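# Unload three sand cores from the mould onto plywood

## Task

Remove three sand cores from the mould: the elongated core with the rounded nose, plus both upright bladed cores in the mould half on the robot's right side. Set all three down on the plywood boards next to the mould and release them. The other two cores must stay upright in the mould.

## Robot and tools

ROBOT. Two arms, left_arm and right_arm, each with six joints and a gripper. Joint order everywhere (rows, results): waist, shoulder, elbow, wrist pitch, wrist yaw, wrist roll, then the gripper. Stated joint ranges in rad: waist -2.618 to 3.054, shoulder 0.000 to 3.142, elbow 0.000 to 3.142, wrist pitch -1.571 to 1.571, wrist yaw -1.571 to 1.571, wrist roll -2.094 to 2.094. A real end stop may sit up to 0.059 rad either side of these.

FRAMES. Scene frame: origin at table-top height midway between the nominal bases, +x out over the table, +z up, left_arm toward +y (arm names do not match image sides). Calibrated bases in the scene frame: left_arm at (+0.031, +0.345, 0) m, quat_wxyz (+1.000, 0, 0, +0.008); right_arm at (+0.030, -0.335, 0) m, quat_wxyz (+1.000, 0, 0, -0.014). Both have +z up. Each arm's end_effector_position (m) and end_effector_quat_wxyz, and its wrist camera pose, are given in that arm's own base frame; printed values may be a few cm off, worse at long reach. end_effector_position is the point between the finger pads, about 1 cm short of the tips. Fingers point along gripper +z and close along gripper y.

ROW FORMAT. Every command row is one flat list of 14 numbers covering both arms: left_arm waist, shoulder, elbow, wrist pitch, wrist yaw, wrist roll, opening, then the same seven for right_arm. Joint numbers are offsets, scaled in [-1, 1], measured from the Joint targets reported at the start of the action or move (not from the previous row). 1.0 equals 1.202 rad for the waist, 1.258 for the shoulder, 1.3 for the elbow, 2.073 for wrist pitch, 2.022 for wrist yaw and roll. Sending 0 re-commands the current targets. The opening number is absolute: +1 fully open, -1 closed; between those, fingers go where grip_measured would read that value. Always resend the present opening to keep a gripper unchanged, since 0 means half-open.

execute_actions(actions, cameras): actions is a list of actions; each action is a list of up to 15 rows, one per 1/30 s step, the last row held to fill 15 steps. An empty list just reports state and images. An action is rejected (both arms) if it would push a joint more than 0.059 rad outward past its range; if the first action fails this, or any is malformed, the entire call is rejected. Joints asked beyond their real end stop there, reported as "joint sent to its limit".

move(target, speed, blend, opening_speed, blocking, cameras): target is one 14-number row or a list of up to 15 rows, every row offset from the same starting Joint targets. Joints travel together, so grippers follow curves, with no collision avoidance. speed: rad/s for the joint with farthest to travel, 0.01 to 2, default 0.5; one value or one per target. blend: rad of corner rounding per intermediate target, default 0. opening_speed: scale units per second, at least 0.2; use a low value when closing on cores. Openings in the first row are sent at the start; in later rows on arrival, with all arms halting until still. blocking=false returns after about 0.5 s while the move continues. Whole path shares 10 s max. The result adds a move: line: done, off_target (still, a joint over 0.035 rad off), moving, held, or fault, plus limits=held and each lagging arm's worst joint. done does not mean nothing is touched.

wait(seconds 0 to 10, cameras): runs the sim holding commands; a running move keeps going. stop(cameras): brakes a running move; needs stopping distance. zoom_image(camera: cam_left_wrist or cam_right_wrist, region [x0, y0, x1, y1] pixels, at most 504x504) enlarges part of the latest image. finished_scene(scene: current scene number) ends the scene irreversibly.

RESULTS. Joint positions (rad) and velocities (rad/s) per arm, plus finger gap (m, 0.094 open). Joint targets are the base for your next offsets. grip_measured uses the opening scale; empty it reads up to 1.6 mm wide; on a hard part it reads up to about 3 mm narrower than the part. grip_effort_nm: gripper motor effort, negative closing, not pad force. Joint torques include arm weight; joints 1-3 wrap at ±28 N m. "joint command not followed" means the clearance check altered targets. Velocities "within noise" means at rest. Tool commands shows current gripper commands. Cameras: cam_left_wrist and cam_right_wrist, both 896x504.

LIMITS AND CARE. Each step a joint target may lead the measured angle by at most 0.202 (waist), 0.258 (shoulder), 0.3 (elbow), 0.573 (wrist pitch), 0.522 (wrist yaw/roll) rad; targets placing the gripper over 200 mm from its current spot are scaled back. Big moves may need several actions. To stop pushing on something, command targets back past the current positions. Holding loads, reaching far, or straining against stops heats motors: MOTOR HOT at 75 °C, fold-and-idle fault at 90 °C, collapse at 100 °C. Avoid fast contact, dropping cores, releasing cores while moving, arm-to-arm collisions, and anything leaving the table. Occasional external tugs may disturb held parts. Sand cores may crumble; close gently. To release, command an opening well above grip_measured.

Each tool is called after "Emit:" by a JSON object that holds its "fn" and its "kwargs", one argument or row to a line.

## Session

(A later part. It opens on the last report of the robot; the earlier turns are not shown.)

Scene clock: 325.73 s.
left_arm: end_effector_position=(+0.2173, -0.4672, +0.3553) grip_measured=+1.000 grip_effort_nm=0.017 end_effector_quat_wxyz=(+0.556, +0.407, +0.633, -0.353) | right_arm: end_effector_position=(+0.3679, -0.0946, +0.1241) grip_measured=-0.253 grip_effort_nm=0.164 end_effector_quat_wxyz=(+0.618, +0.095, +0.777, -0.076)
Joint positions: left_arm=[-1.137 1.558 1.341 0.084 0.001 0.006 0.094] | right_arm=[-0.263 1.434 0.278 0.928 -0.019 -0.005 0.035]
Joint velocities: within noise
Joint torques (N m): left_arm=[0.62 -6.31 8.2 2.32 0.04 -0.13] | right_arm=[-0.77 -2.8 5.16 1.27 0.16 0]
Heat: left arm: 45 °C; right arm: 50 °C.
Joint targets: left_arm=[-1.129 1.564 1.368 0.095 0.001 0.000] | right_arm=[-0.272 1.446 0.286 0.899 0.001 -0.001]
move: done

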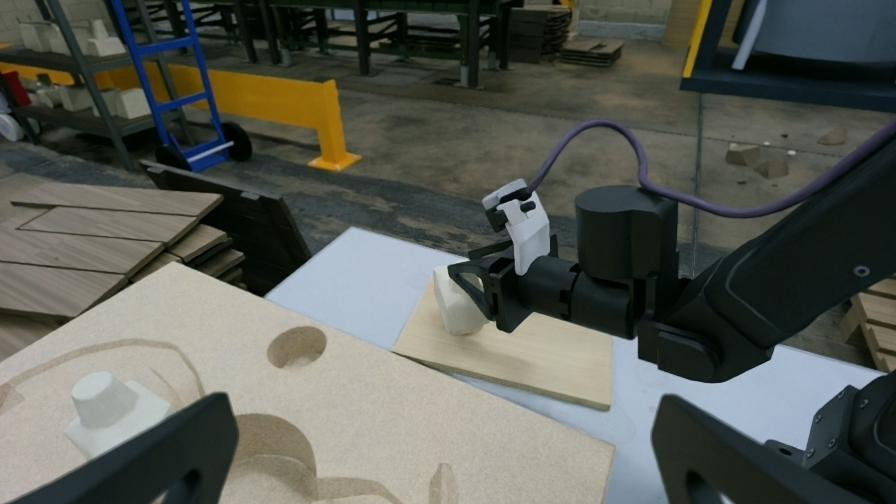

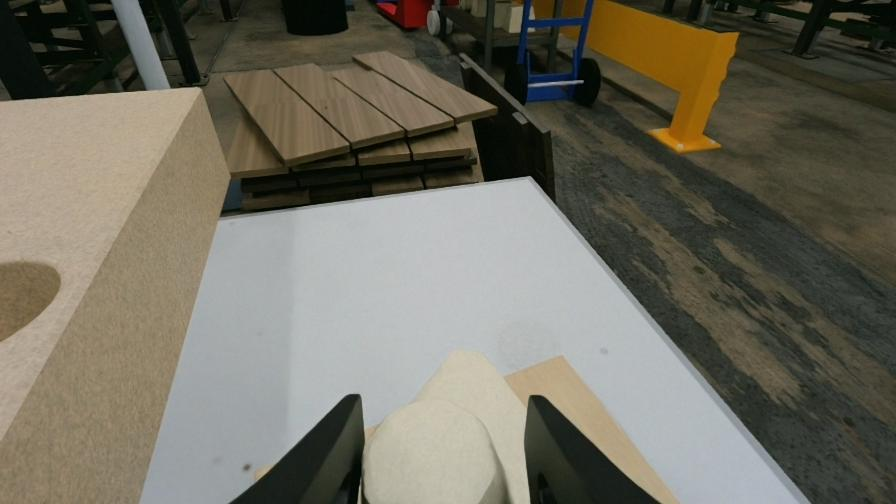

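Emit:
{"fn": "move", "kwargs": {
  "target": [0,0,0,0,0,0,1,0,0,0,0,0,0,-0.1],
  "opening_speed": 0.2
}}

Emit:
{"fn": "zoom_image", "kwargs": {
  "camera": "cam_left_wrist",
  "region": [420, 255, 510, 345]
}}

Scene clock: 329.50 s.
left_arm: end_effector_position=(+0.2173, -0.4672, +0.3553) grip_measured=+1.000 grip_effort_nm=0.017 end_effector_quat_wxyz=(+0.556, +0.407, +0.633, -0.353) | right_arm: end_effector_position=(+0.3675, -0.0943, +0.1222) grip_measured=-0.103 grip_effort_nm=0.164 end_effector_quat_wxyz=(+0.615, +0.095, +0.779, -0.075)
Joint positions: left_arm=[-1.137 1.558 1.341 0.084 0.001 0.006 0.094] | right_arm=[-0.263 1.434 0.278 0.92 -0.021 -0.005 0.042]
Joint velocities: within noise
Joint torques (N m): left_arm=[0.55 -6.3 8.29 2.32 0.02 -0.12] | right_arm=[-0.76 -2.82 5.15 1.35 0.19 0]
Heat: left arm: 45 °C; right arm: 50 °C.
Joint targets: left_arm=[-1.129 1.564 1.368 0.095 0.001 0.000] | right_arm=[-0.272 1.446 0.286 0.899 0.000 -0.001]
move: done

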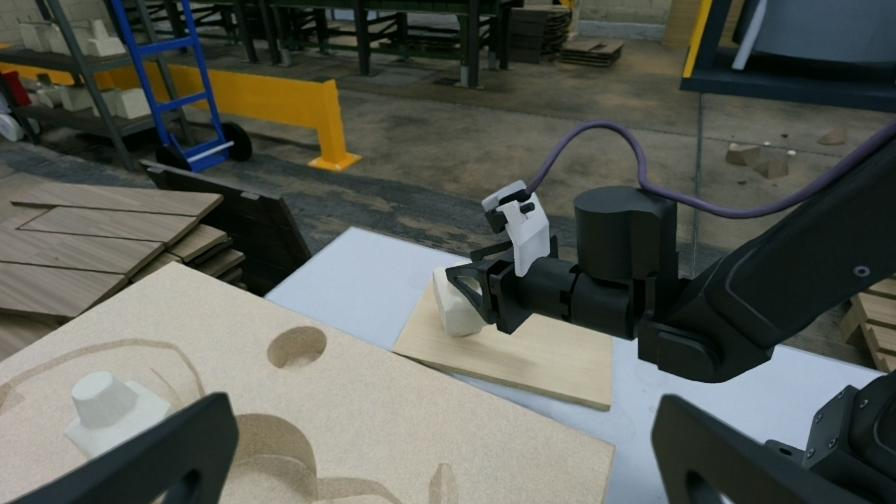

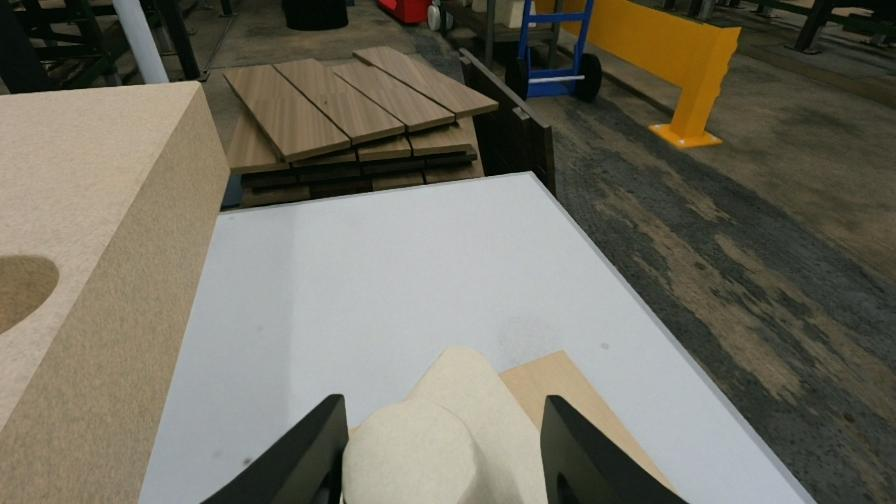

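Scaled by 5.600.

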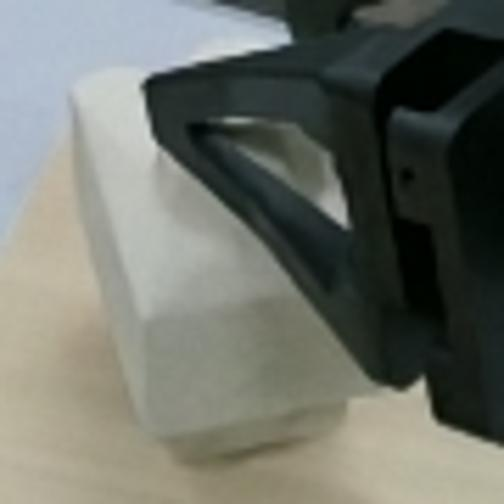

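Emit:
{"fn": "move", "kwargs": {
  "target": [0,0,0,0,0,0,1,0,0,0,0,0,0,-0.65],
  "opening_speed": 0.2
}}

Emit:
{"fn": "zoom_image", "kwargs": {
  "camera": "cam_left_wrist",
  "region": [420, 255, 510, 345]
}}

Scene clock: 353.23 s.
left_arm: end_effector_position=(+0.2173, -0.4673, +0.3554) grip_measured=+1.000 grip_effort_nm=0.022 end_effector_quat_wxyz=(+0.556, +0.407, +0.633, -0.353) | right_arm: end_effector_position=(+0.3680, -0.0931, +0.1229) grip_measured=-0.415 grip_effort_nm=-1.009 end_effector_quat_wxyz=(+0.616, +0.093, +0.779, -0.072)
Joint positions: left_arm=[-1.137 1.558 1.341 0.085 0.001 0.006 0.094] | right_arm=[-0.263 1.434 0.278 0.923 -0.028 -0.003 0.027]
Joint velocities: within noise
Joint torques (N m): left_arm=[0.62 -6.27 8.21 2.35 0 -0.13] | right_arm=[-0.75 -2.8 5.19 1.32 0.26 -0.02]
Heat: left arm: 45 °C; right arm: 48 °C.
Joint targets: left_arm=[-1.129 1.564 1.368 0.095 0.001 0.000] | right_arm=[-0.272 1.446 0.286 0.899 0.000 -0.001]
move: done

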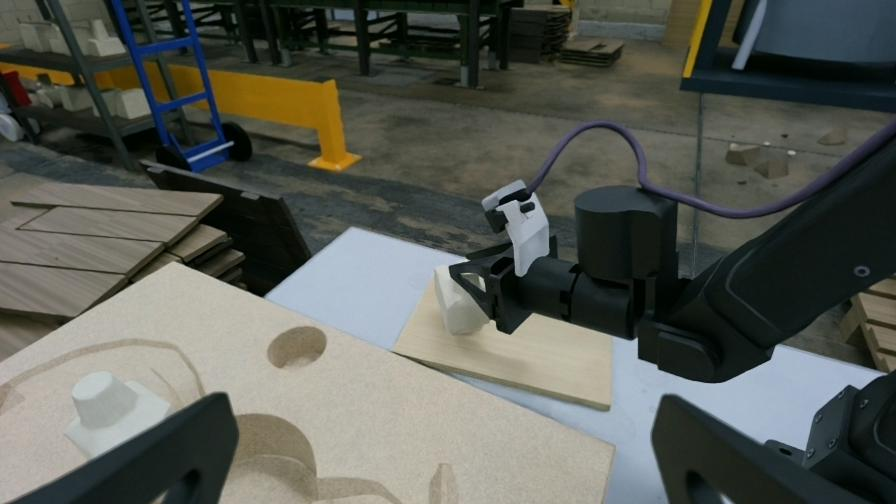

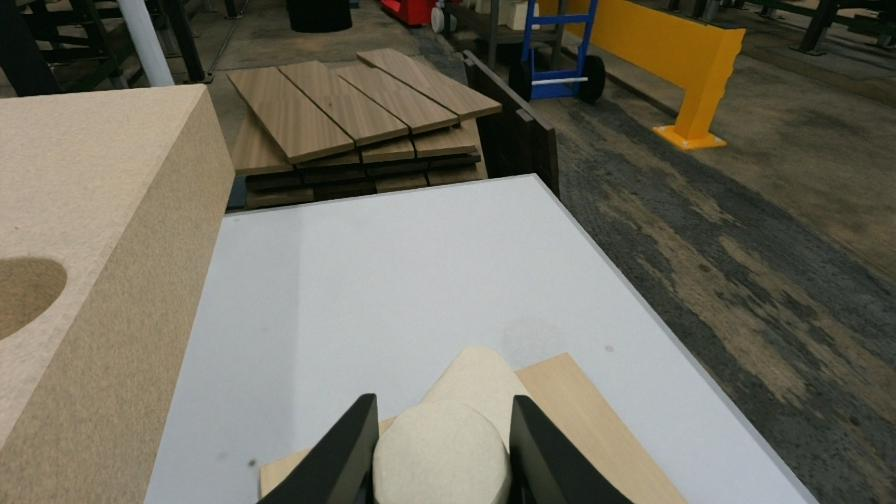

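Scaled by 5.600.

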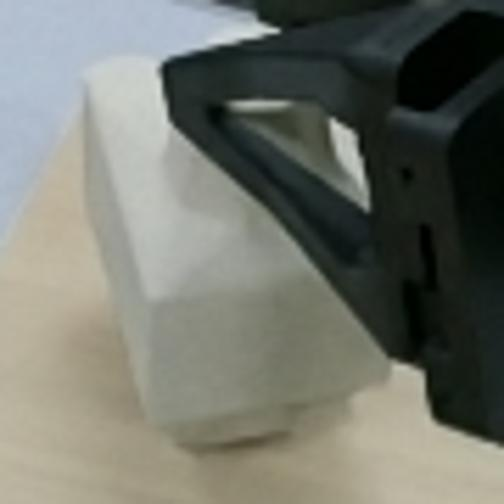

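Emit:
{"fn": "move", "kwargs": {
  "target": [
    [0,0,0,0,0,0,1,0,-0.163,0.108,-0.166,0,0,-0.65],
    [0,0,0,0,0,0,1,0,-0.241,0.255,-0.306,0,0,-0.65],
    [0,0,0,0,0,0,1,0,-0.241,0.255,-0.306,0,0.777,-0.65]
  ],
  "speed": [0.3,0.3,0.8],
  "blend": 0.05
}}

Emit:
{"fn": "zoom_image", "kwargs": {
  "camera": "cam_left_wrist",
  "region": [360, 100, 580, 280]
}}

Scene clock: 364.00 s.
left_arm: end_effector_position=(+0.2173, -0.4673, +0.3554) grip_measured=+1.000 grip_effort_nm=0.012 end_effector_quat_wxyz=(+0.556, +0.407, +0.633, -0.353) | right_arm: end_effector_position=(+0.3680, -0.0980, +0.1685) grip_measured=-0.416 grip_effort_nm=-1.004 end_effector_quat_wxyz=(+0.434, +0.661, +0.518, +0.326)
Joint positions: left_arm=[-1.137 1.558 1.341 0.085 0.001 0.006 0.094] | right_arm=[-0.263 1.18 0.565 0.193 -0.001 1.551 0.027]
Joint velocities: within noise
Joint torques (N m): left_arm=[0.59 -6.31 8.23 2.34 0.01 -0.1] | right_arm=[-0.77 -6.22 10.37 2.18 0 0.19]
Heat: left arm: 45 °C; right arm: 50 °C.
Joint targets: left_arm=[-1.129 1.564 1.368 0.095 0.001 0.000] | right_arm=[-0.272 1.144 0.617 0.265 0.001 1.570]
move: off_target (right_arm); right_arm: the wrist pitch is farthest, 0.072 rad from its target

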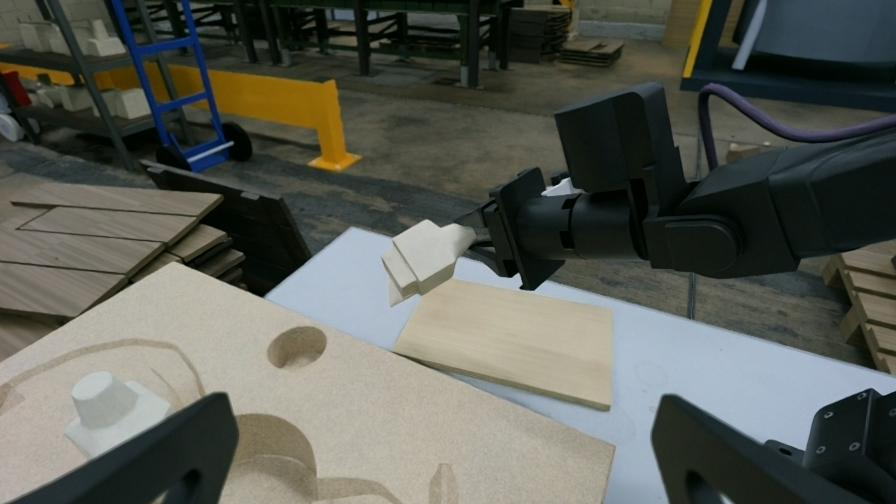

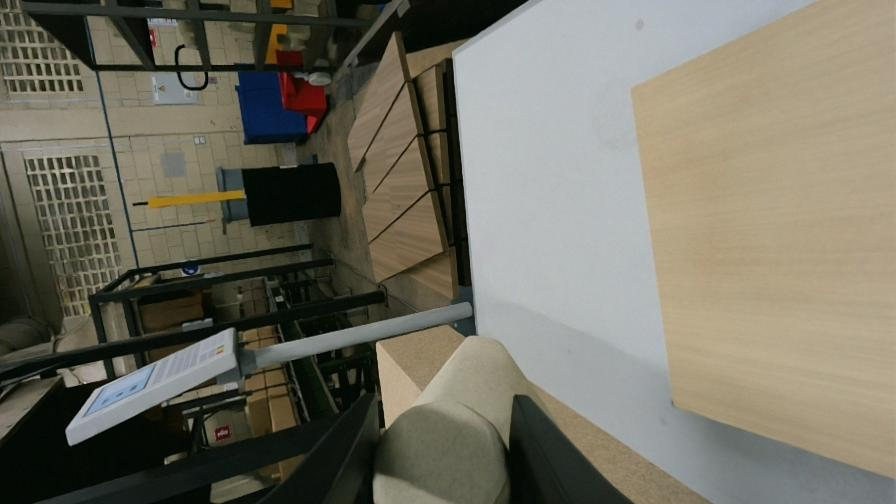

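Scaled by 2.291.

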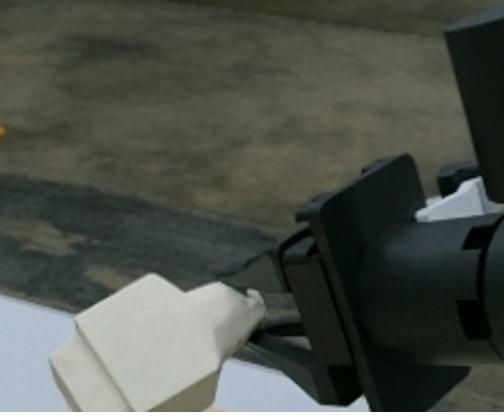

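Emit:
{"fn": "zoom_image", "kwargs": {
  "camera": "cam_left_wrist",
  "region": [370, 205, 490, 315]
}}

Scaled by 4.200.

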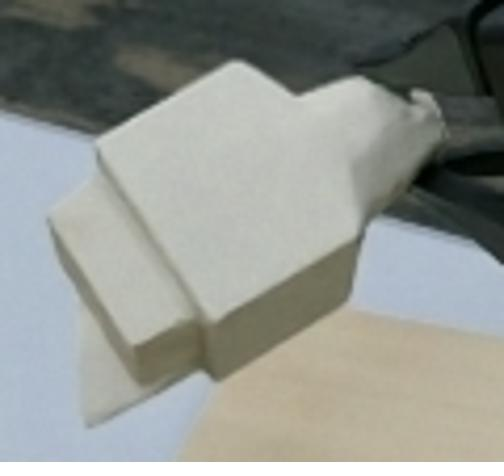

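Emit:
{"fn": "move", "kwargs": {
  "target": [0,0,0,0,0,0,1,0.052,-0.004,0.237,-0.277,0,-0.8,-0.65],
  "speed": 0.7,
  "cameras": []
}}

Emit:
{"fn": "move", "kwargs": {
  "target": [0,0,0,0,0,0,1,0,0,0,0,0,-0.57,-0.65],
  "speed": 0.7
}}

Emit:
{"fn": "zoom_image", "kwargs": {
  "camera": "cam_left_wrist",
  "region": [370, 180, 590, 380]
}}

Scene clock: 405.53 s.
left_arm: end_effector_position=(+0.2173, -0.4673, +0.3554) grip_measured=+1.000 grip_effort_nm=0.017 end_effector_quat_wxyz=(+0.556, +0.407, +0.633, -0.353) | right_arm: end_effector_position=(+0.3571, -0.0776, +0.1919) grip_measured=-0.416 grip_effort_nm=-1.004 end_effector_quat_wxyz=(+0.433, +0.081, +0.896, -0.055)
Joint positions: left_arm=[-1.137 1.558 1.341 0.085 0.001 0.006 0.094] | right_arm=[-0.217 1.177 0.87 -0.361 0 -0.036 0.027]
Joint velocities: within noise
Joint torques (N m): left_arm=[0.68 -6.39 8.25 2.33 0.01 -0.12] | right_arm=[0.64 -6.5 10.71 1.81 -0.01 -0.18]
Heat: left arm: 46 °C; right arm: 56 °C.
Joint targets: left_arm=[-1.129 1.564 1.368 0.095 0.001 0.000] | right_arm=[-0.210 1.138 0.925 -0.309 0.001 -0.047]
move: off_target (right_arm); right_arm: the elbow is farthest, 0.055 rad from its target
No camera images: "cameras" was empty.

Scene clock: 408.03 s.
left_arm: end_effector_position=(+0.2173, -0.4673, +0.3554) grip_measured=+1.000 grip_effort_nm=0.032 end_effector_quat_wxyz=(+0.556, +0.407, +0.633, -0.353) | right_arm: end_effector_position=(+0.3563, -0.0773, +0.1908) grip_measured=-0.417 grip_effort_nm=-1.009 end_effector_quat_wxyz=(+0.332, -0.418, +0.798, -0.279)
Joint positions: left_arm=[-1.137 1.558 1.341 0.085 0.001 0.006 0.094] | right_arm=[-0.217 1.177 0.87 -0.367 -0.001 -1.182 0.027]
Joint velocities: within noise
Joint torques (N m): left_arm=[0.7 -6.28 8.2 2.35 0.01 -0.12] | right_arm=[0.65 -6.5 10.71 1.85 0.01 -0.22]
Heat: left arm: 46 °C; right arm: 56 °C.
Joint targets: left_arm=[-1.129 1.564 1.368 0.095 0.001 0.000] | right_arm=[-0.210 1.138 0.925 -0.310 0.000 -1.200]
move: off_target (right_arm); right_arm: the wrist pitch is farthest, 0.058 rad from its target

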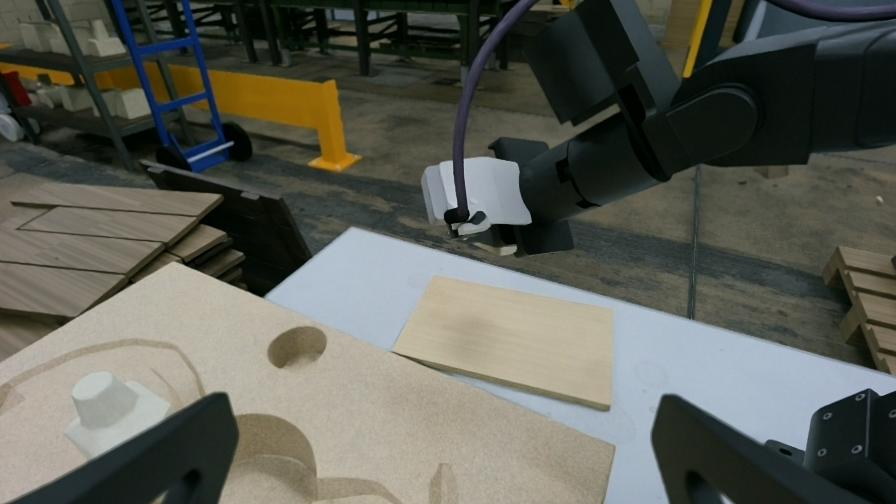

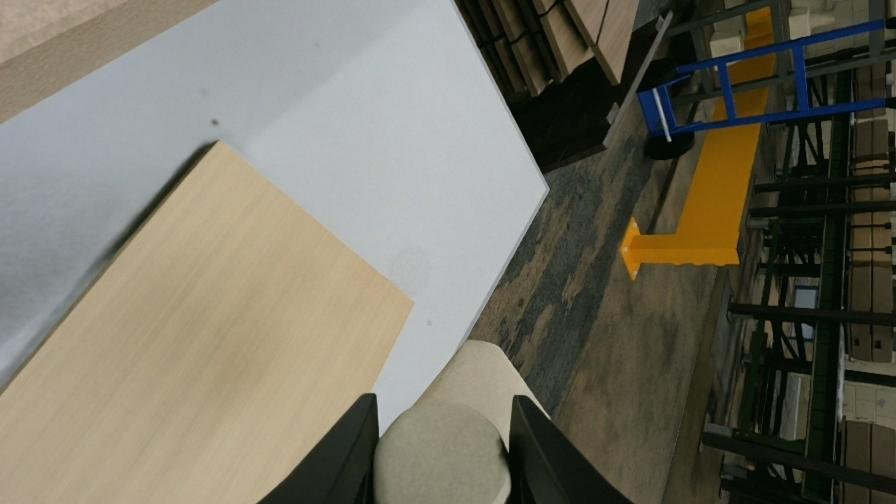

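Scaled by 2.291.

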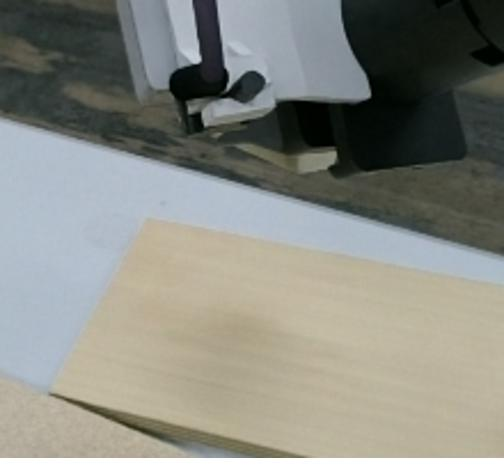

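Emit:
{"fn": "move", "kwargs": {
  "target": [0,0,0,0,0,0,1,0,0.085,-0.264,0.214,0,0,-0.65],
  "speed": 0.3,
  "cameras": ["cam_left_wrist","cam_right_wrist"]
}}

Scene clock: 430.23 s.
left_arm: end_effector_position=(+0.2173, -0.4673, +0.3554) grip_measured=+1.000 grip_effort_nm=0.022 end_effector_quat_wxyz=(+0.556, +0.407, +0.633, -0.353) | right_arm: end_effector_position=(+0.3572, -0.0774, +0.1142) grip_measured=-0.417 grip_effort_nm=-1.009 end_effector_quat_wxyz=(+0.345, -0.415, +0.791, -0.290)
Joint positions: left_arm=[-1.137 1.558 1.341 0.085 0.001 0.006 0.094] | right_arm=[-0.217 1.252 0.572 0.044 -0.001 -1.183 0.027]
Joint velocities: within noise
Joint torques (N m): left_arm=[0.64 -6.26 8.28 2.33 0.03 -0.11] | right_arm=[0.64 -4.12 6.61 2.19 0.01 -0.23]
Heat: left arm: 46 °C; right arm: 56 °C.
Joint targets: left_arm=[-1.129 1.564 1.368 0.095 0.001 0.000] | right_arm=[-0.210 1.245 0.582 0.134 0.000 -1.200]
move: off_target (right_arm); right_arm: the wrist pitch is farthest, 0.090 rad from its target

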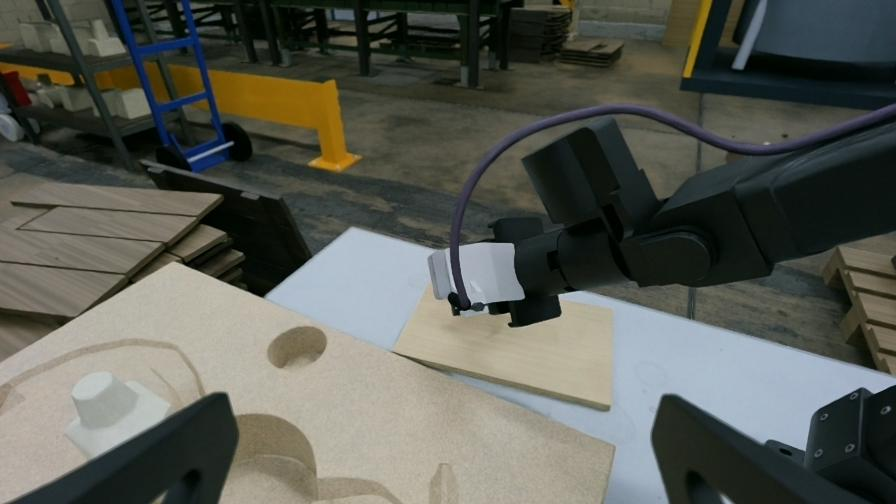

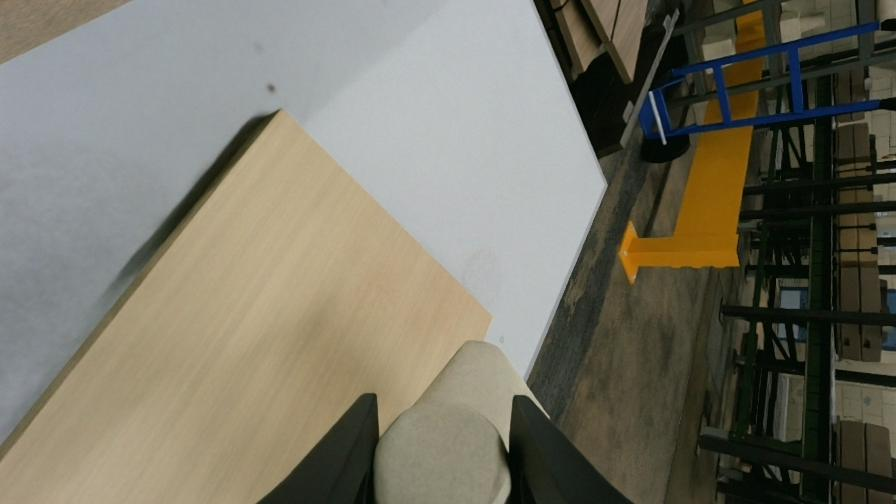

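Emit:
{"fn": "move", "kwargs": {
  "target": [0,0,0,0,0,0,1,0.058,0.024,-0.085,0.068,0,-0.08,-0.65],
  "speed": 0.15
}}

Emit:
{"fn": "move", "kwargs": {
  "target": [0,0,0,0,0,0,1,0,0.014,-0.05,0.04,0,-0.08,-0.65],
  "speed": 0.12
}}

Scene clock: 439.87 s.
left_arm: end_effector_position=(+0.2173, -0.4673, +0.3554) grip_measured=+1.000 grip_effort_nm=0.017 end_effector_quat_wxyz=(+0.556, +0.407, +0.633, -0.353) | right_arm: end_effector_position=(+0.3527, -0.0508, +0.0870) grip_measured=-0.418 grip_effort_nm=-1.004 end_effector_quat_wxyz=(+0.333, -0.503, +0.737, -0.306)
Joint positions: left_arm=[-1.137 1.558 1.341 0.085 0.001 0.006 0.094] | right_arm=[-0.147 1.281 0.464 0.183 -0.002 -1.343 0.027]
Joint velocities: within noise
Joint torques (N m): left_arm=[0.64 -6.28 8.23 2.35 0.01 -0.13] | right_arm=[0.58 -3.88 6.13 2.22 0.01 -0.26]
Heat: left arm: 46 °C; right arm: 57 °C.
Joint targets: left_arm=[-1.129 1.564 1.368 0.095 0.001 0.000] | right_arm=[-0.140 1.276 0.471 0.275 0.001 -1.362]
move: off_target (right_arm); right_arm: the wrist pitch is farthest, 0.092 rad from its target

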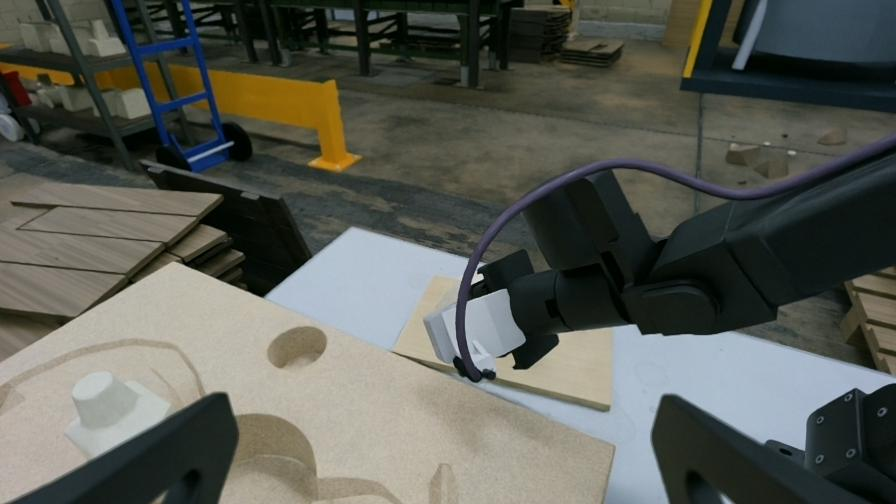

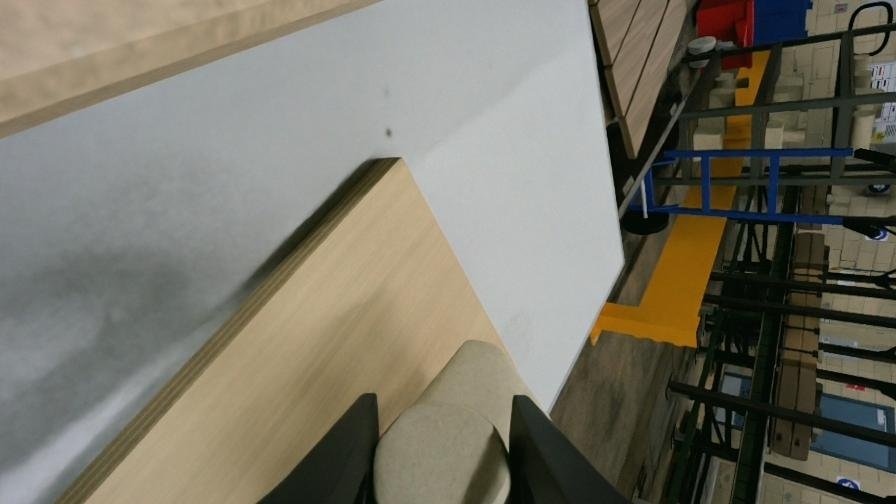

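Scene clock: 441.77 s.
left_arm: end_effector_position=(+0.2173, -0.4673, +0.3554) grip_measured=+1.000 grip_effort_nm=0.022 end_effector_quat_wxyz=(+0.556, +0.407, +0.633, -0.353) | right_arm: end_effector_position=(+0.3454, -0.0497, +0.0718) grip_measured=-0.418 grip_effort_nm=-1.009 end_effector_quat_wxyz=(+0.307, -0.560, +0.694, -0.332)
Joint positions: left_arm=[-1.137 1.558 1.341 0.085 0.001 0.006 0.094] | right_arm=[-0.147 1.298 0.4 0.265 -0.002 -1.505 0.027]
Joint velocities: within noise
Joint torques (N m): left_arm=[0.72 -6.26 8.29 2.33 0.04 -0.1] | right_arm=[0.55 -3.74 5.82 2.25 0.01 -0.24]
Heat: left arm: 46 °C; right arm: 57 °C.
Joint targets: left_arm=[-1.129 1.564 1.368 0.095 0.001 0.000] | right_arm=[-0.140 1.293 0.406 0.358 0.001 -1.523]
move: off_target (right_arm); right_arm: the wrist pitch is farthest, 0.093 rad from its target

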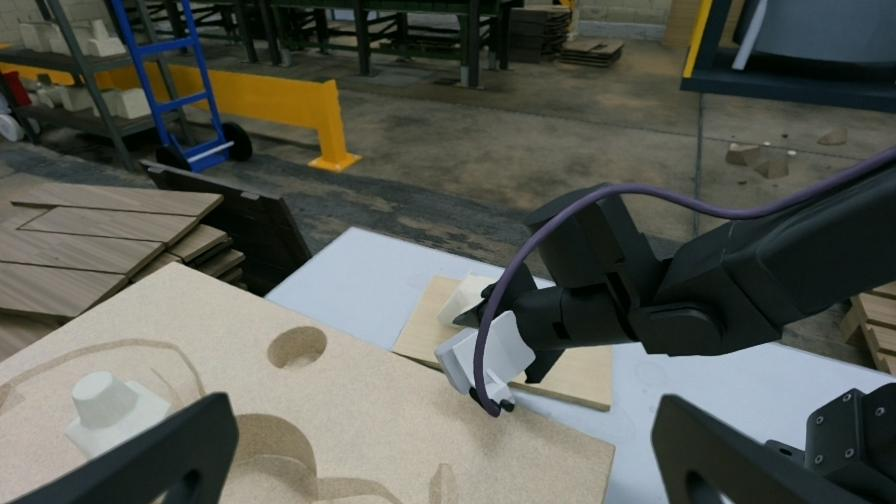

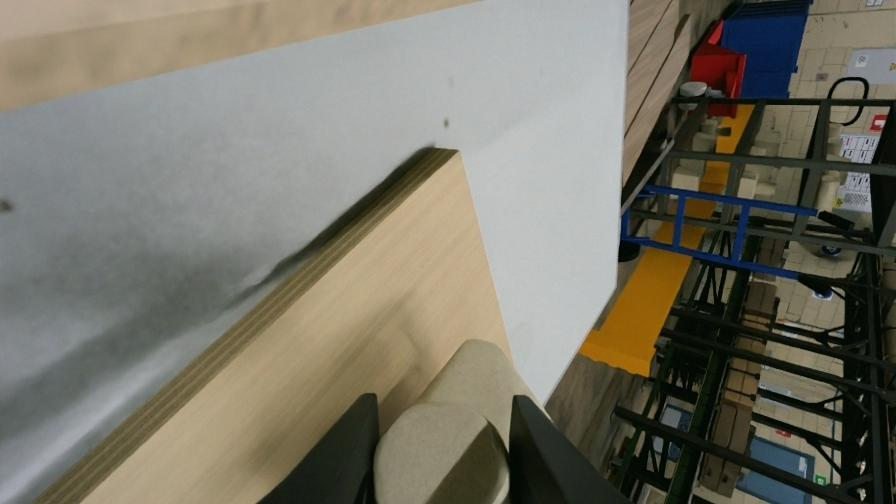

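Emit:
{"fn": "zoom_image", "kwargs": {
  "camera": "cam_left_wrist",
  "region": [380, 240, 640, 430]
}}

Scaled by 1.938.

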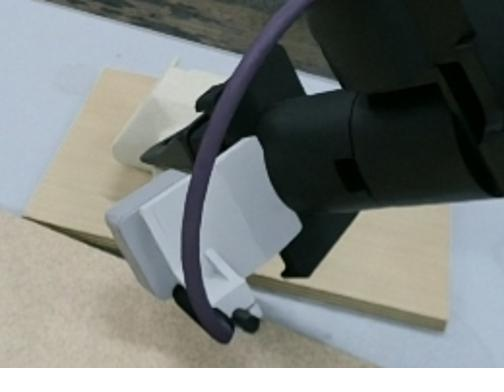

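Emit:
{"fn": "move", "kwargs": {
  "target": [0,0,0,0,0,0,1,0,0.010,-0.048,0.034,0,0,-0.65],
  "speed": 0.1
}}

Scene clock: 446.30 s.
left_arm: end_effector_position=(+0.2173, -0.4673, +0.3554) grip_measured=+1.000 grip_effort_nm=0.017 end_effector_quat_wxyz=(+0.556, +0.407, +0.633, -0.353) | right_arm: end_effector_position=(+0.3428, -0.0476, +0.0680) grip_measured=-0.418 grip_effort_nm=-1.004 end_effector_quat_wxyz=(+0.322, -0.556, +0.687, -0.340)
Joint positions: left_arm=[-1.137 1.558 1.341 0.085 0.001 0.006 0.094] | right_arm=[-0.147 1.304 0.346 0.362 -0.011 -1.502 0.027]
Joint velocities: within noise
Joint torques (N m): left_arm=[0.66 -6.34 8.23 2.35 -0.01 -0.1] | right_arm=[0.61 -3.15 5.03 2.01 0.1 -0.29]
Heat: left arm: 46 °C; right arm: 57 °C.
Joint targets: left_arm=[-1.129 1.564 1.368 0.095 0.001 0.000] | right_arm=[-0.140 1.306 0.344 0.429 0.001 -1.523]
move: off_target (right_arm); right_arm: the wrist pitch is farthest, 0.066 rad from its target

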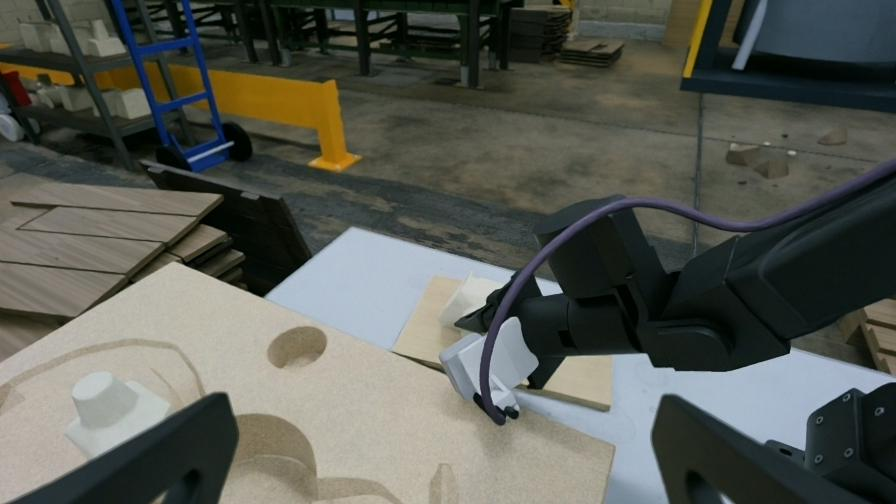

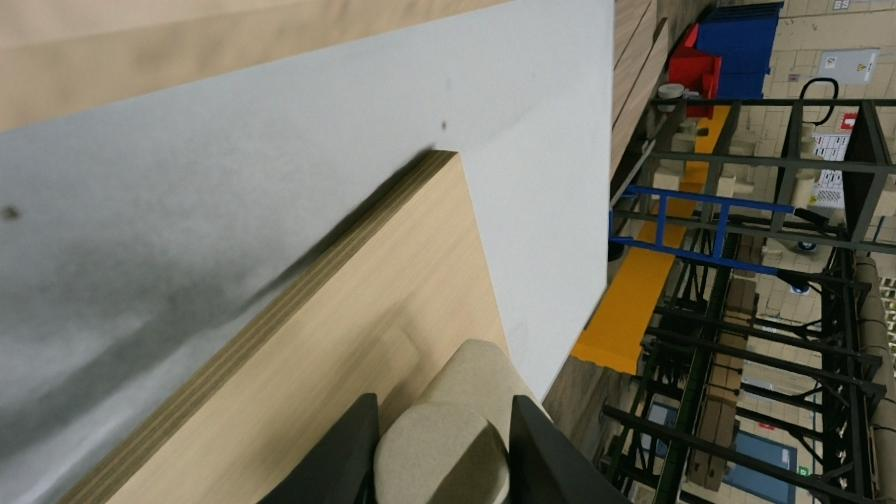

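Emit:
{"fn": "move", "kwargs": {
  "target": [0,0,0,0,0,0,1,0,0.012,-0.03,-0.04,0,-0.024,-0.65],
  "speed": 0.1
}}

Scene clock: 449.47 s.
left_arm: end_effector_position=(+0.2173, -0.4673, +0.3554) grip_measured=+1.000 grip_effort_nm=0.037 end_effector_quat_wxyz=(+0.556, +0.407, +0.633, -0.353) | right_arm: end_effector_position=(+0.3411, -0.0466, +0.0661) grip_measured=-0.418 grip_effort_nm=-1.004 end_effector_quat_wxyz=(+0.325, -0.555, +0.686, -0.340)
Joint positions: left_arm=[-1.137 1.558 1.341 0.085 0.001 0.006 0.094] | right_arm=[-0.147 1.304 0.332 0.379 -0.016 -1.499 0.027]
Joint velocities: within noise
Joint torques (N m): left_arm=[0.61 -6.35 8.23 2.34 0.01 -0.12] | right_arm=[0.57 -1.92 3.12 1.08 0.13 -0.87]
Heat: left arm: 46 °C; right arm: 56 °C.
Joint targets: left_arm=[-1.129 1.564 1.368 0.095 0.001 0.000] | right_arm=[-0.140 1.321 0.305 0.346 0.001 -1.572]
move: off_target (right_arm); right_arm: the wrist roll is farthest, 0.073 rad from its target

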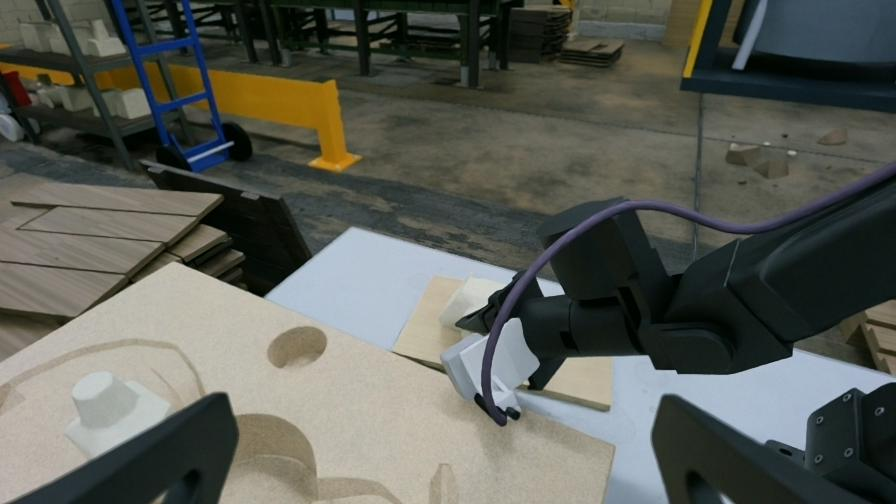

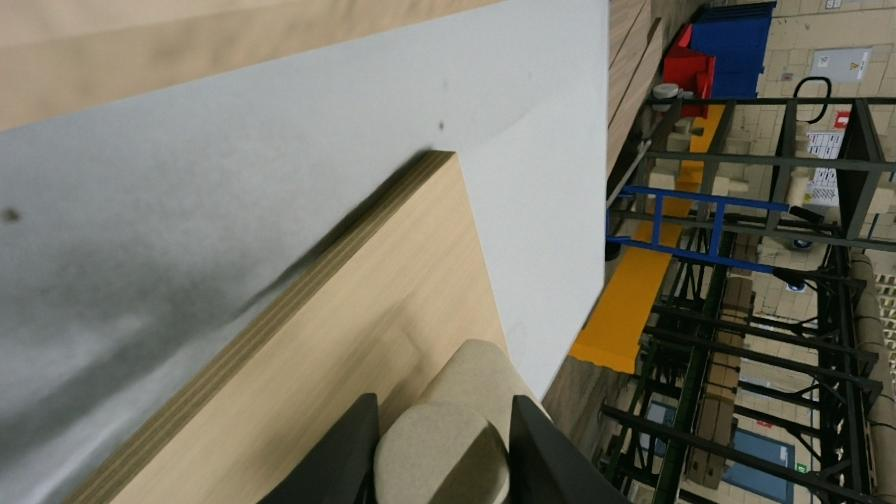

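Emit:
{"fn": "move", "kwargs": {
  "target": [0,0,0,0,0,0,1,0,0,0.01,0.01,0,0.02,-0.2],
  "speed": 0.1,
  "opening_speed": 0.3
}}

Emit:
{"fn": "zoom_image", "kwargs": {
  "camera": "cam_left_wrist",
  "region": [380, 240, 640, 430]
}}

Scene clock: 453.67 s.
left_arm: end_effector_position=(+0.2173, -0.4673, +0.3554) grip_measured=+1.000 grip_effort_nm=0.017 end_effector_quat_wxyz=(+0.556, +0.407, +0.633, -0.353) | right_arm: end_effector_position=(+0.3421, -0.0463, +0.0666) grip_measured=-0.203 grip_effort_nm=0.173 end_effector_quat_wxyz=(+0.327, -0.555, +0.685, -0.341)
Joint positions: left_arm=[-1.137 1.558 1.341 0.085 0.001 0.006 0.094] | right_arm=[-0.147 1.307 0.332 0.388 -0.018 -1.498 0.037]
Joint velocities: within noise
Joint torques (N m): left_arm=[0.65 -6.3 8.31 2.35 0.02 -0.13] | right_arm=[0.58 -2.19 4.12 1.2 0.16 -0.41]
Heat: left arm: 47 °C; right arm: 55 °C.
Joint targets: left_arm=[-1.129 1.564 1.368 0.095 0.001 0.000] | right_arm=[-0.140 1.321 0.318 0.366 0.001 -1.532]
move: done

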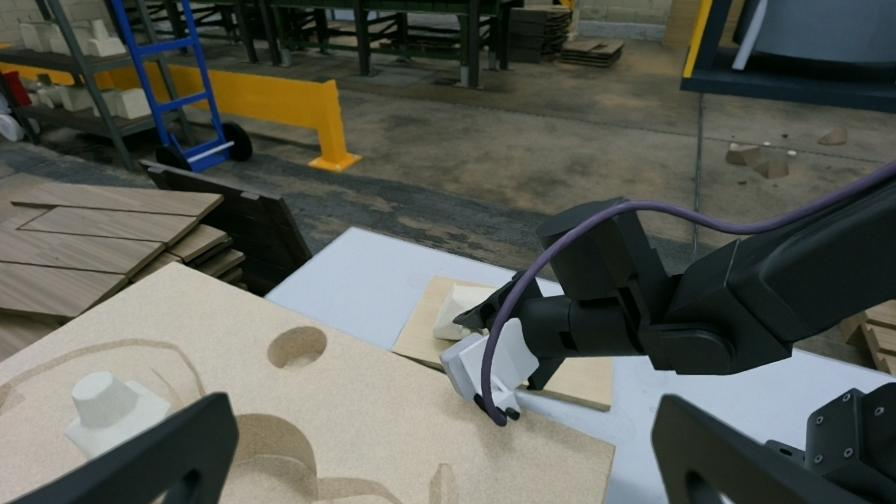

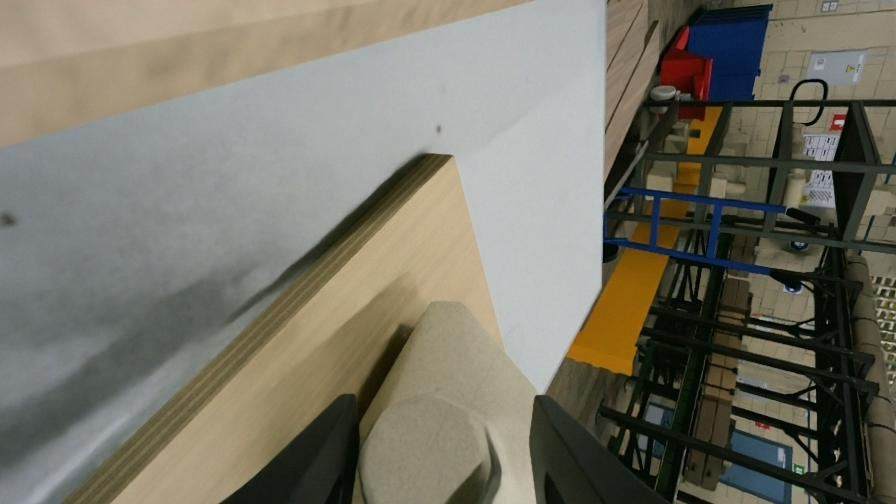

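Scaled by 1.938.

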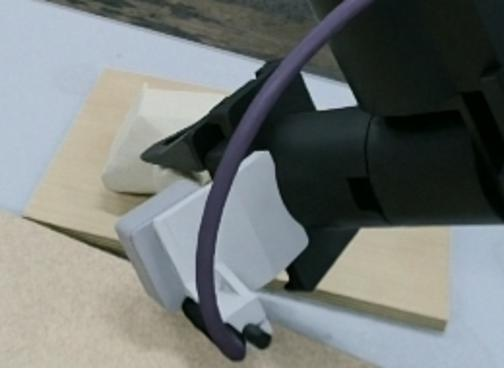

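Emit:
{"fn": "move", "kwargs": {
  "target": [0,0,0,0,0,0,1,0,0,0,0,0,0,0.05],
  "speed": 0.1,
  "opening_speed": 0.3,
  "cameras": ["cam_right_wrist","cam_left_wrist"]
}}

Scene clock: 458.60 s.
left_arm: end_effector_position=(+0.2173, -0.4673, +0.3554) grip_measured=+1.000 grip_effort_nm=0.022 end_effector_quat_wxyz=(+0.556, +0.407, +0.633, -0.353) | right_arm: end_effector_position=(+0.3422, -0.0462, +0.0667) grip_measured=+0.047 grip_effort_nm=0.173 end_effector_quat_wxyz=(+0.327, -0.555, +0.685, -0.341)
Joint positions: left_arm=[-1.137 1.558 1.341 0.085 0.001 0.006 0.094] | right_arm=[-0.147 1.307 0.332 0.389 -0.018 -1.499 0.049]
Joint velocities: within noise
Joint torques (N m): left_arm=[0.7 -6.31 8.24 2.36 0.03 -0.1] | right_arm=[0.57 -2.19 4.11 1.19 0.16 -0.41]
Heat: left arm: 47 °C; right arm: 53 °C.
Joint targets: left_arm=[-1.129 1.564 1.368 0.095 0.001 0.000] | right_arm=[-0.140 1.321 0.318 0.366 0.000 -1.532]
move: done

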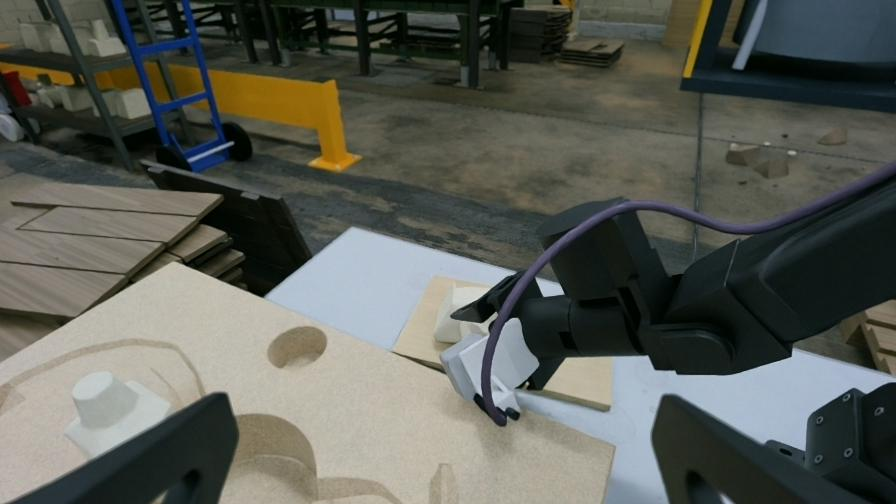

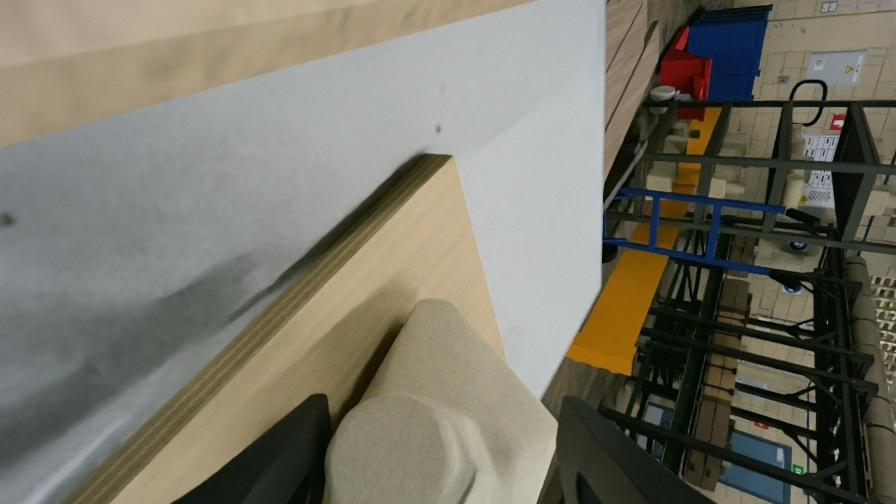

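Emit:
{"fn": "move", "kwargs": {
  "target": [0,0,0,0,0,0,1,0,0,0,0,0,0,0.28],
  "speed": 0.1,
  "opening_speed": 0.2,
  "cameras": ["cam_right_wrist","cam_left_wrist"]
}}

Emit:
{"fn": "zoom_image", "kwargs": {
  "camera": "cam_left_wrist",
  "region": [380, 240, 640, 430]
}}

Scene clock: 465.03 s.
left_arm: end_effector_position=(+0.2173, -0.4673, +0.3554) grip_measured=+1.000 grip_effort_nm=0.017 end_effector_quat_wxyz=(+0.556, +0.407, +0.633, -0.353) | right_arm: end_effector_position=(+0.3422, -0.0462, +0.0667) grip_measured=+0.277 grip_effort_nm=0.168 end_effector_quat_wxyz=(+0.327, -0.555, +0.685, -0.341)
Joint positions: left_arm=[-1.137 1.558 1.341 0.085 0.001 0.006 0.094] | right_arm=[-0.147 1.307 0.332 0.389 -0.018 -1.499 0.06]
Joint velocities: within noise
Joint torques (N m): left_arm=[0.65 -6.26 8.24 2.32 0.01 -0.13] | right_arm=[0.57 -2.17 4.11 1.19 0.17 -0.4]
Heat: left arm: 47 °C; right arm: 52 °C.
Joint targets: left_arm=[-1.129 1.564 1.368 0.095 0.001 0.000] | right_arm=[-0.140 1.321 0.318 0.366 0.000 -1.531]
move: done

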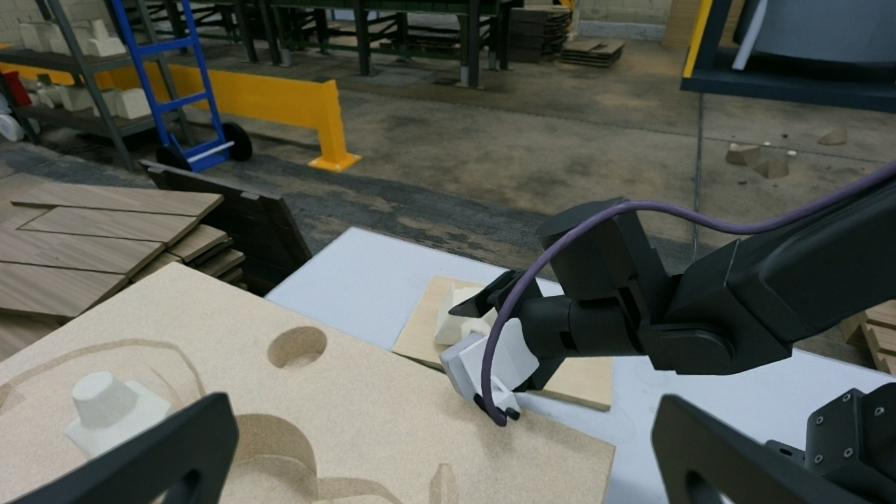

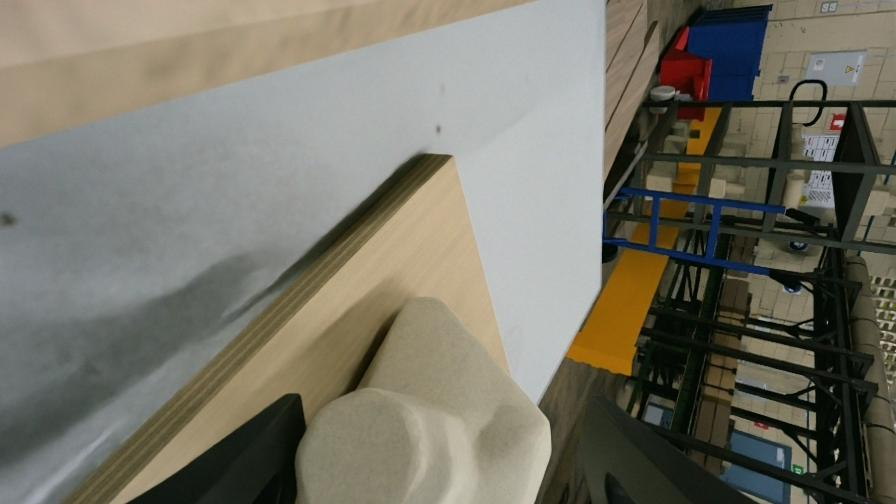

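Scaled by 1.938.

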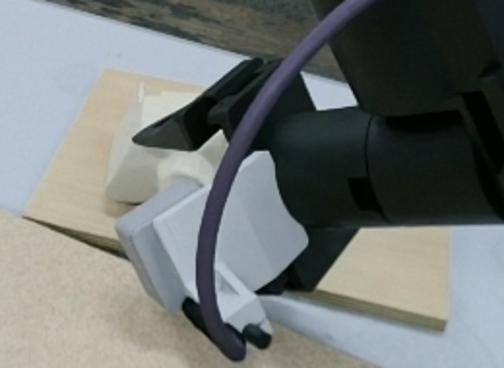

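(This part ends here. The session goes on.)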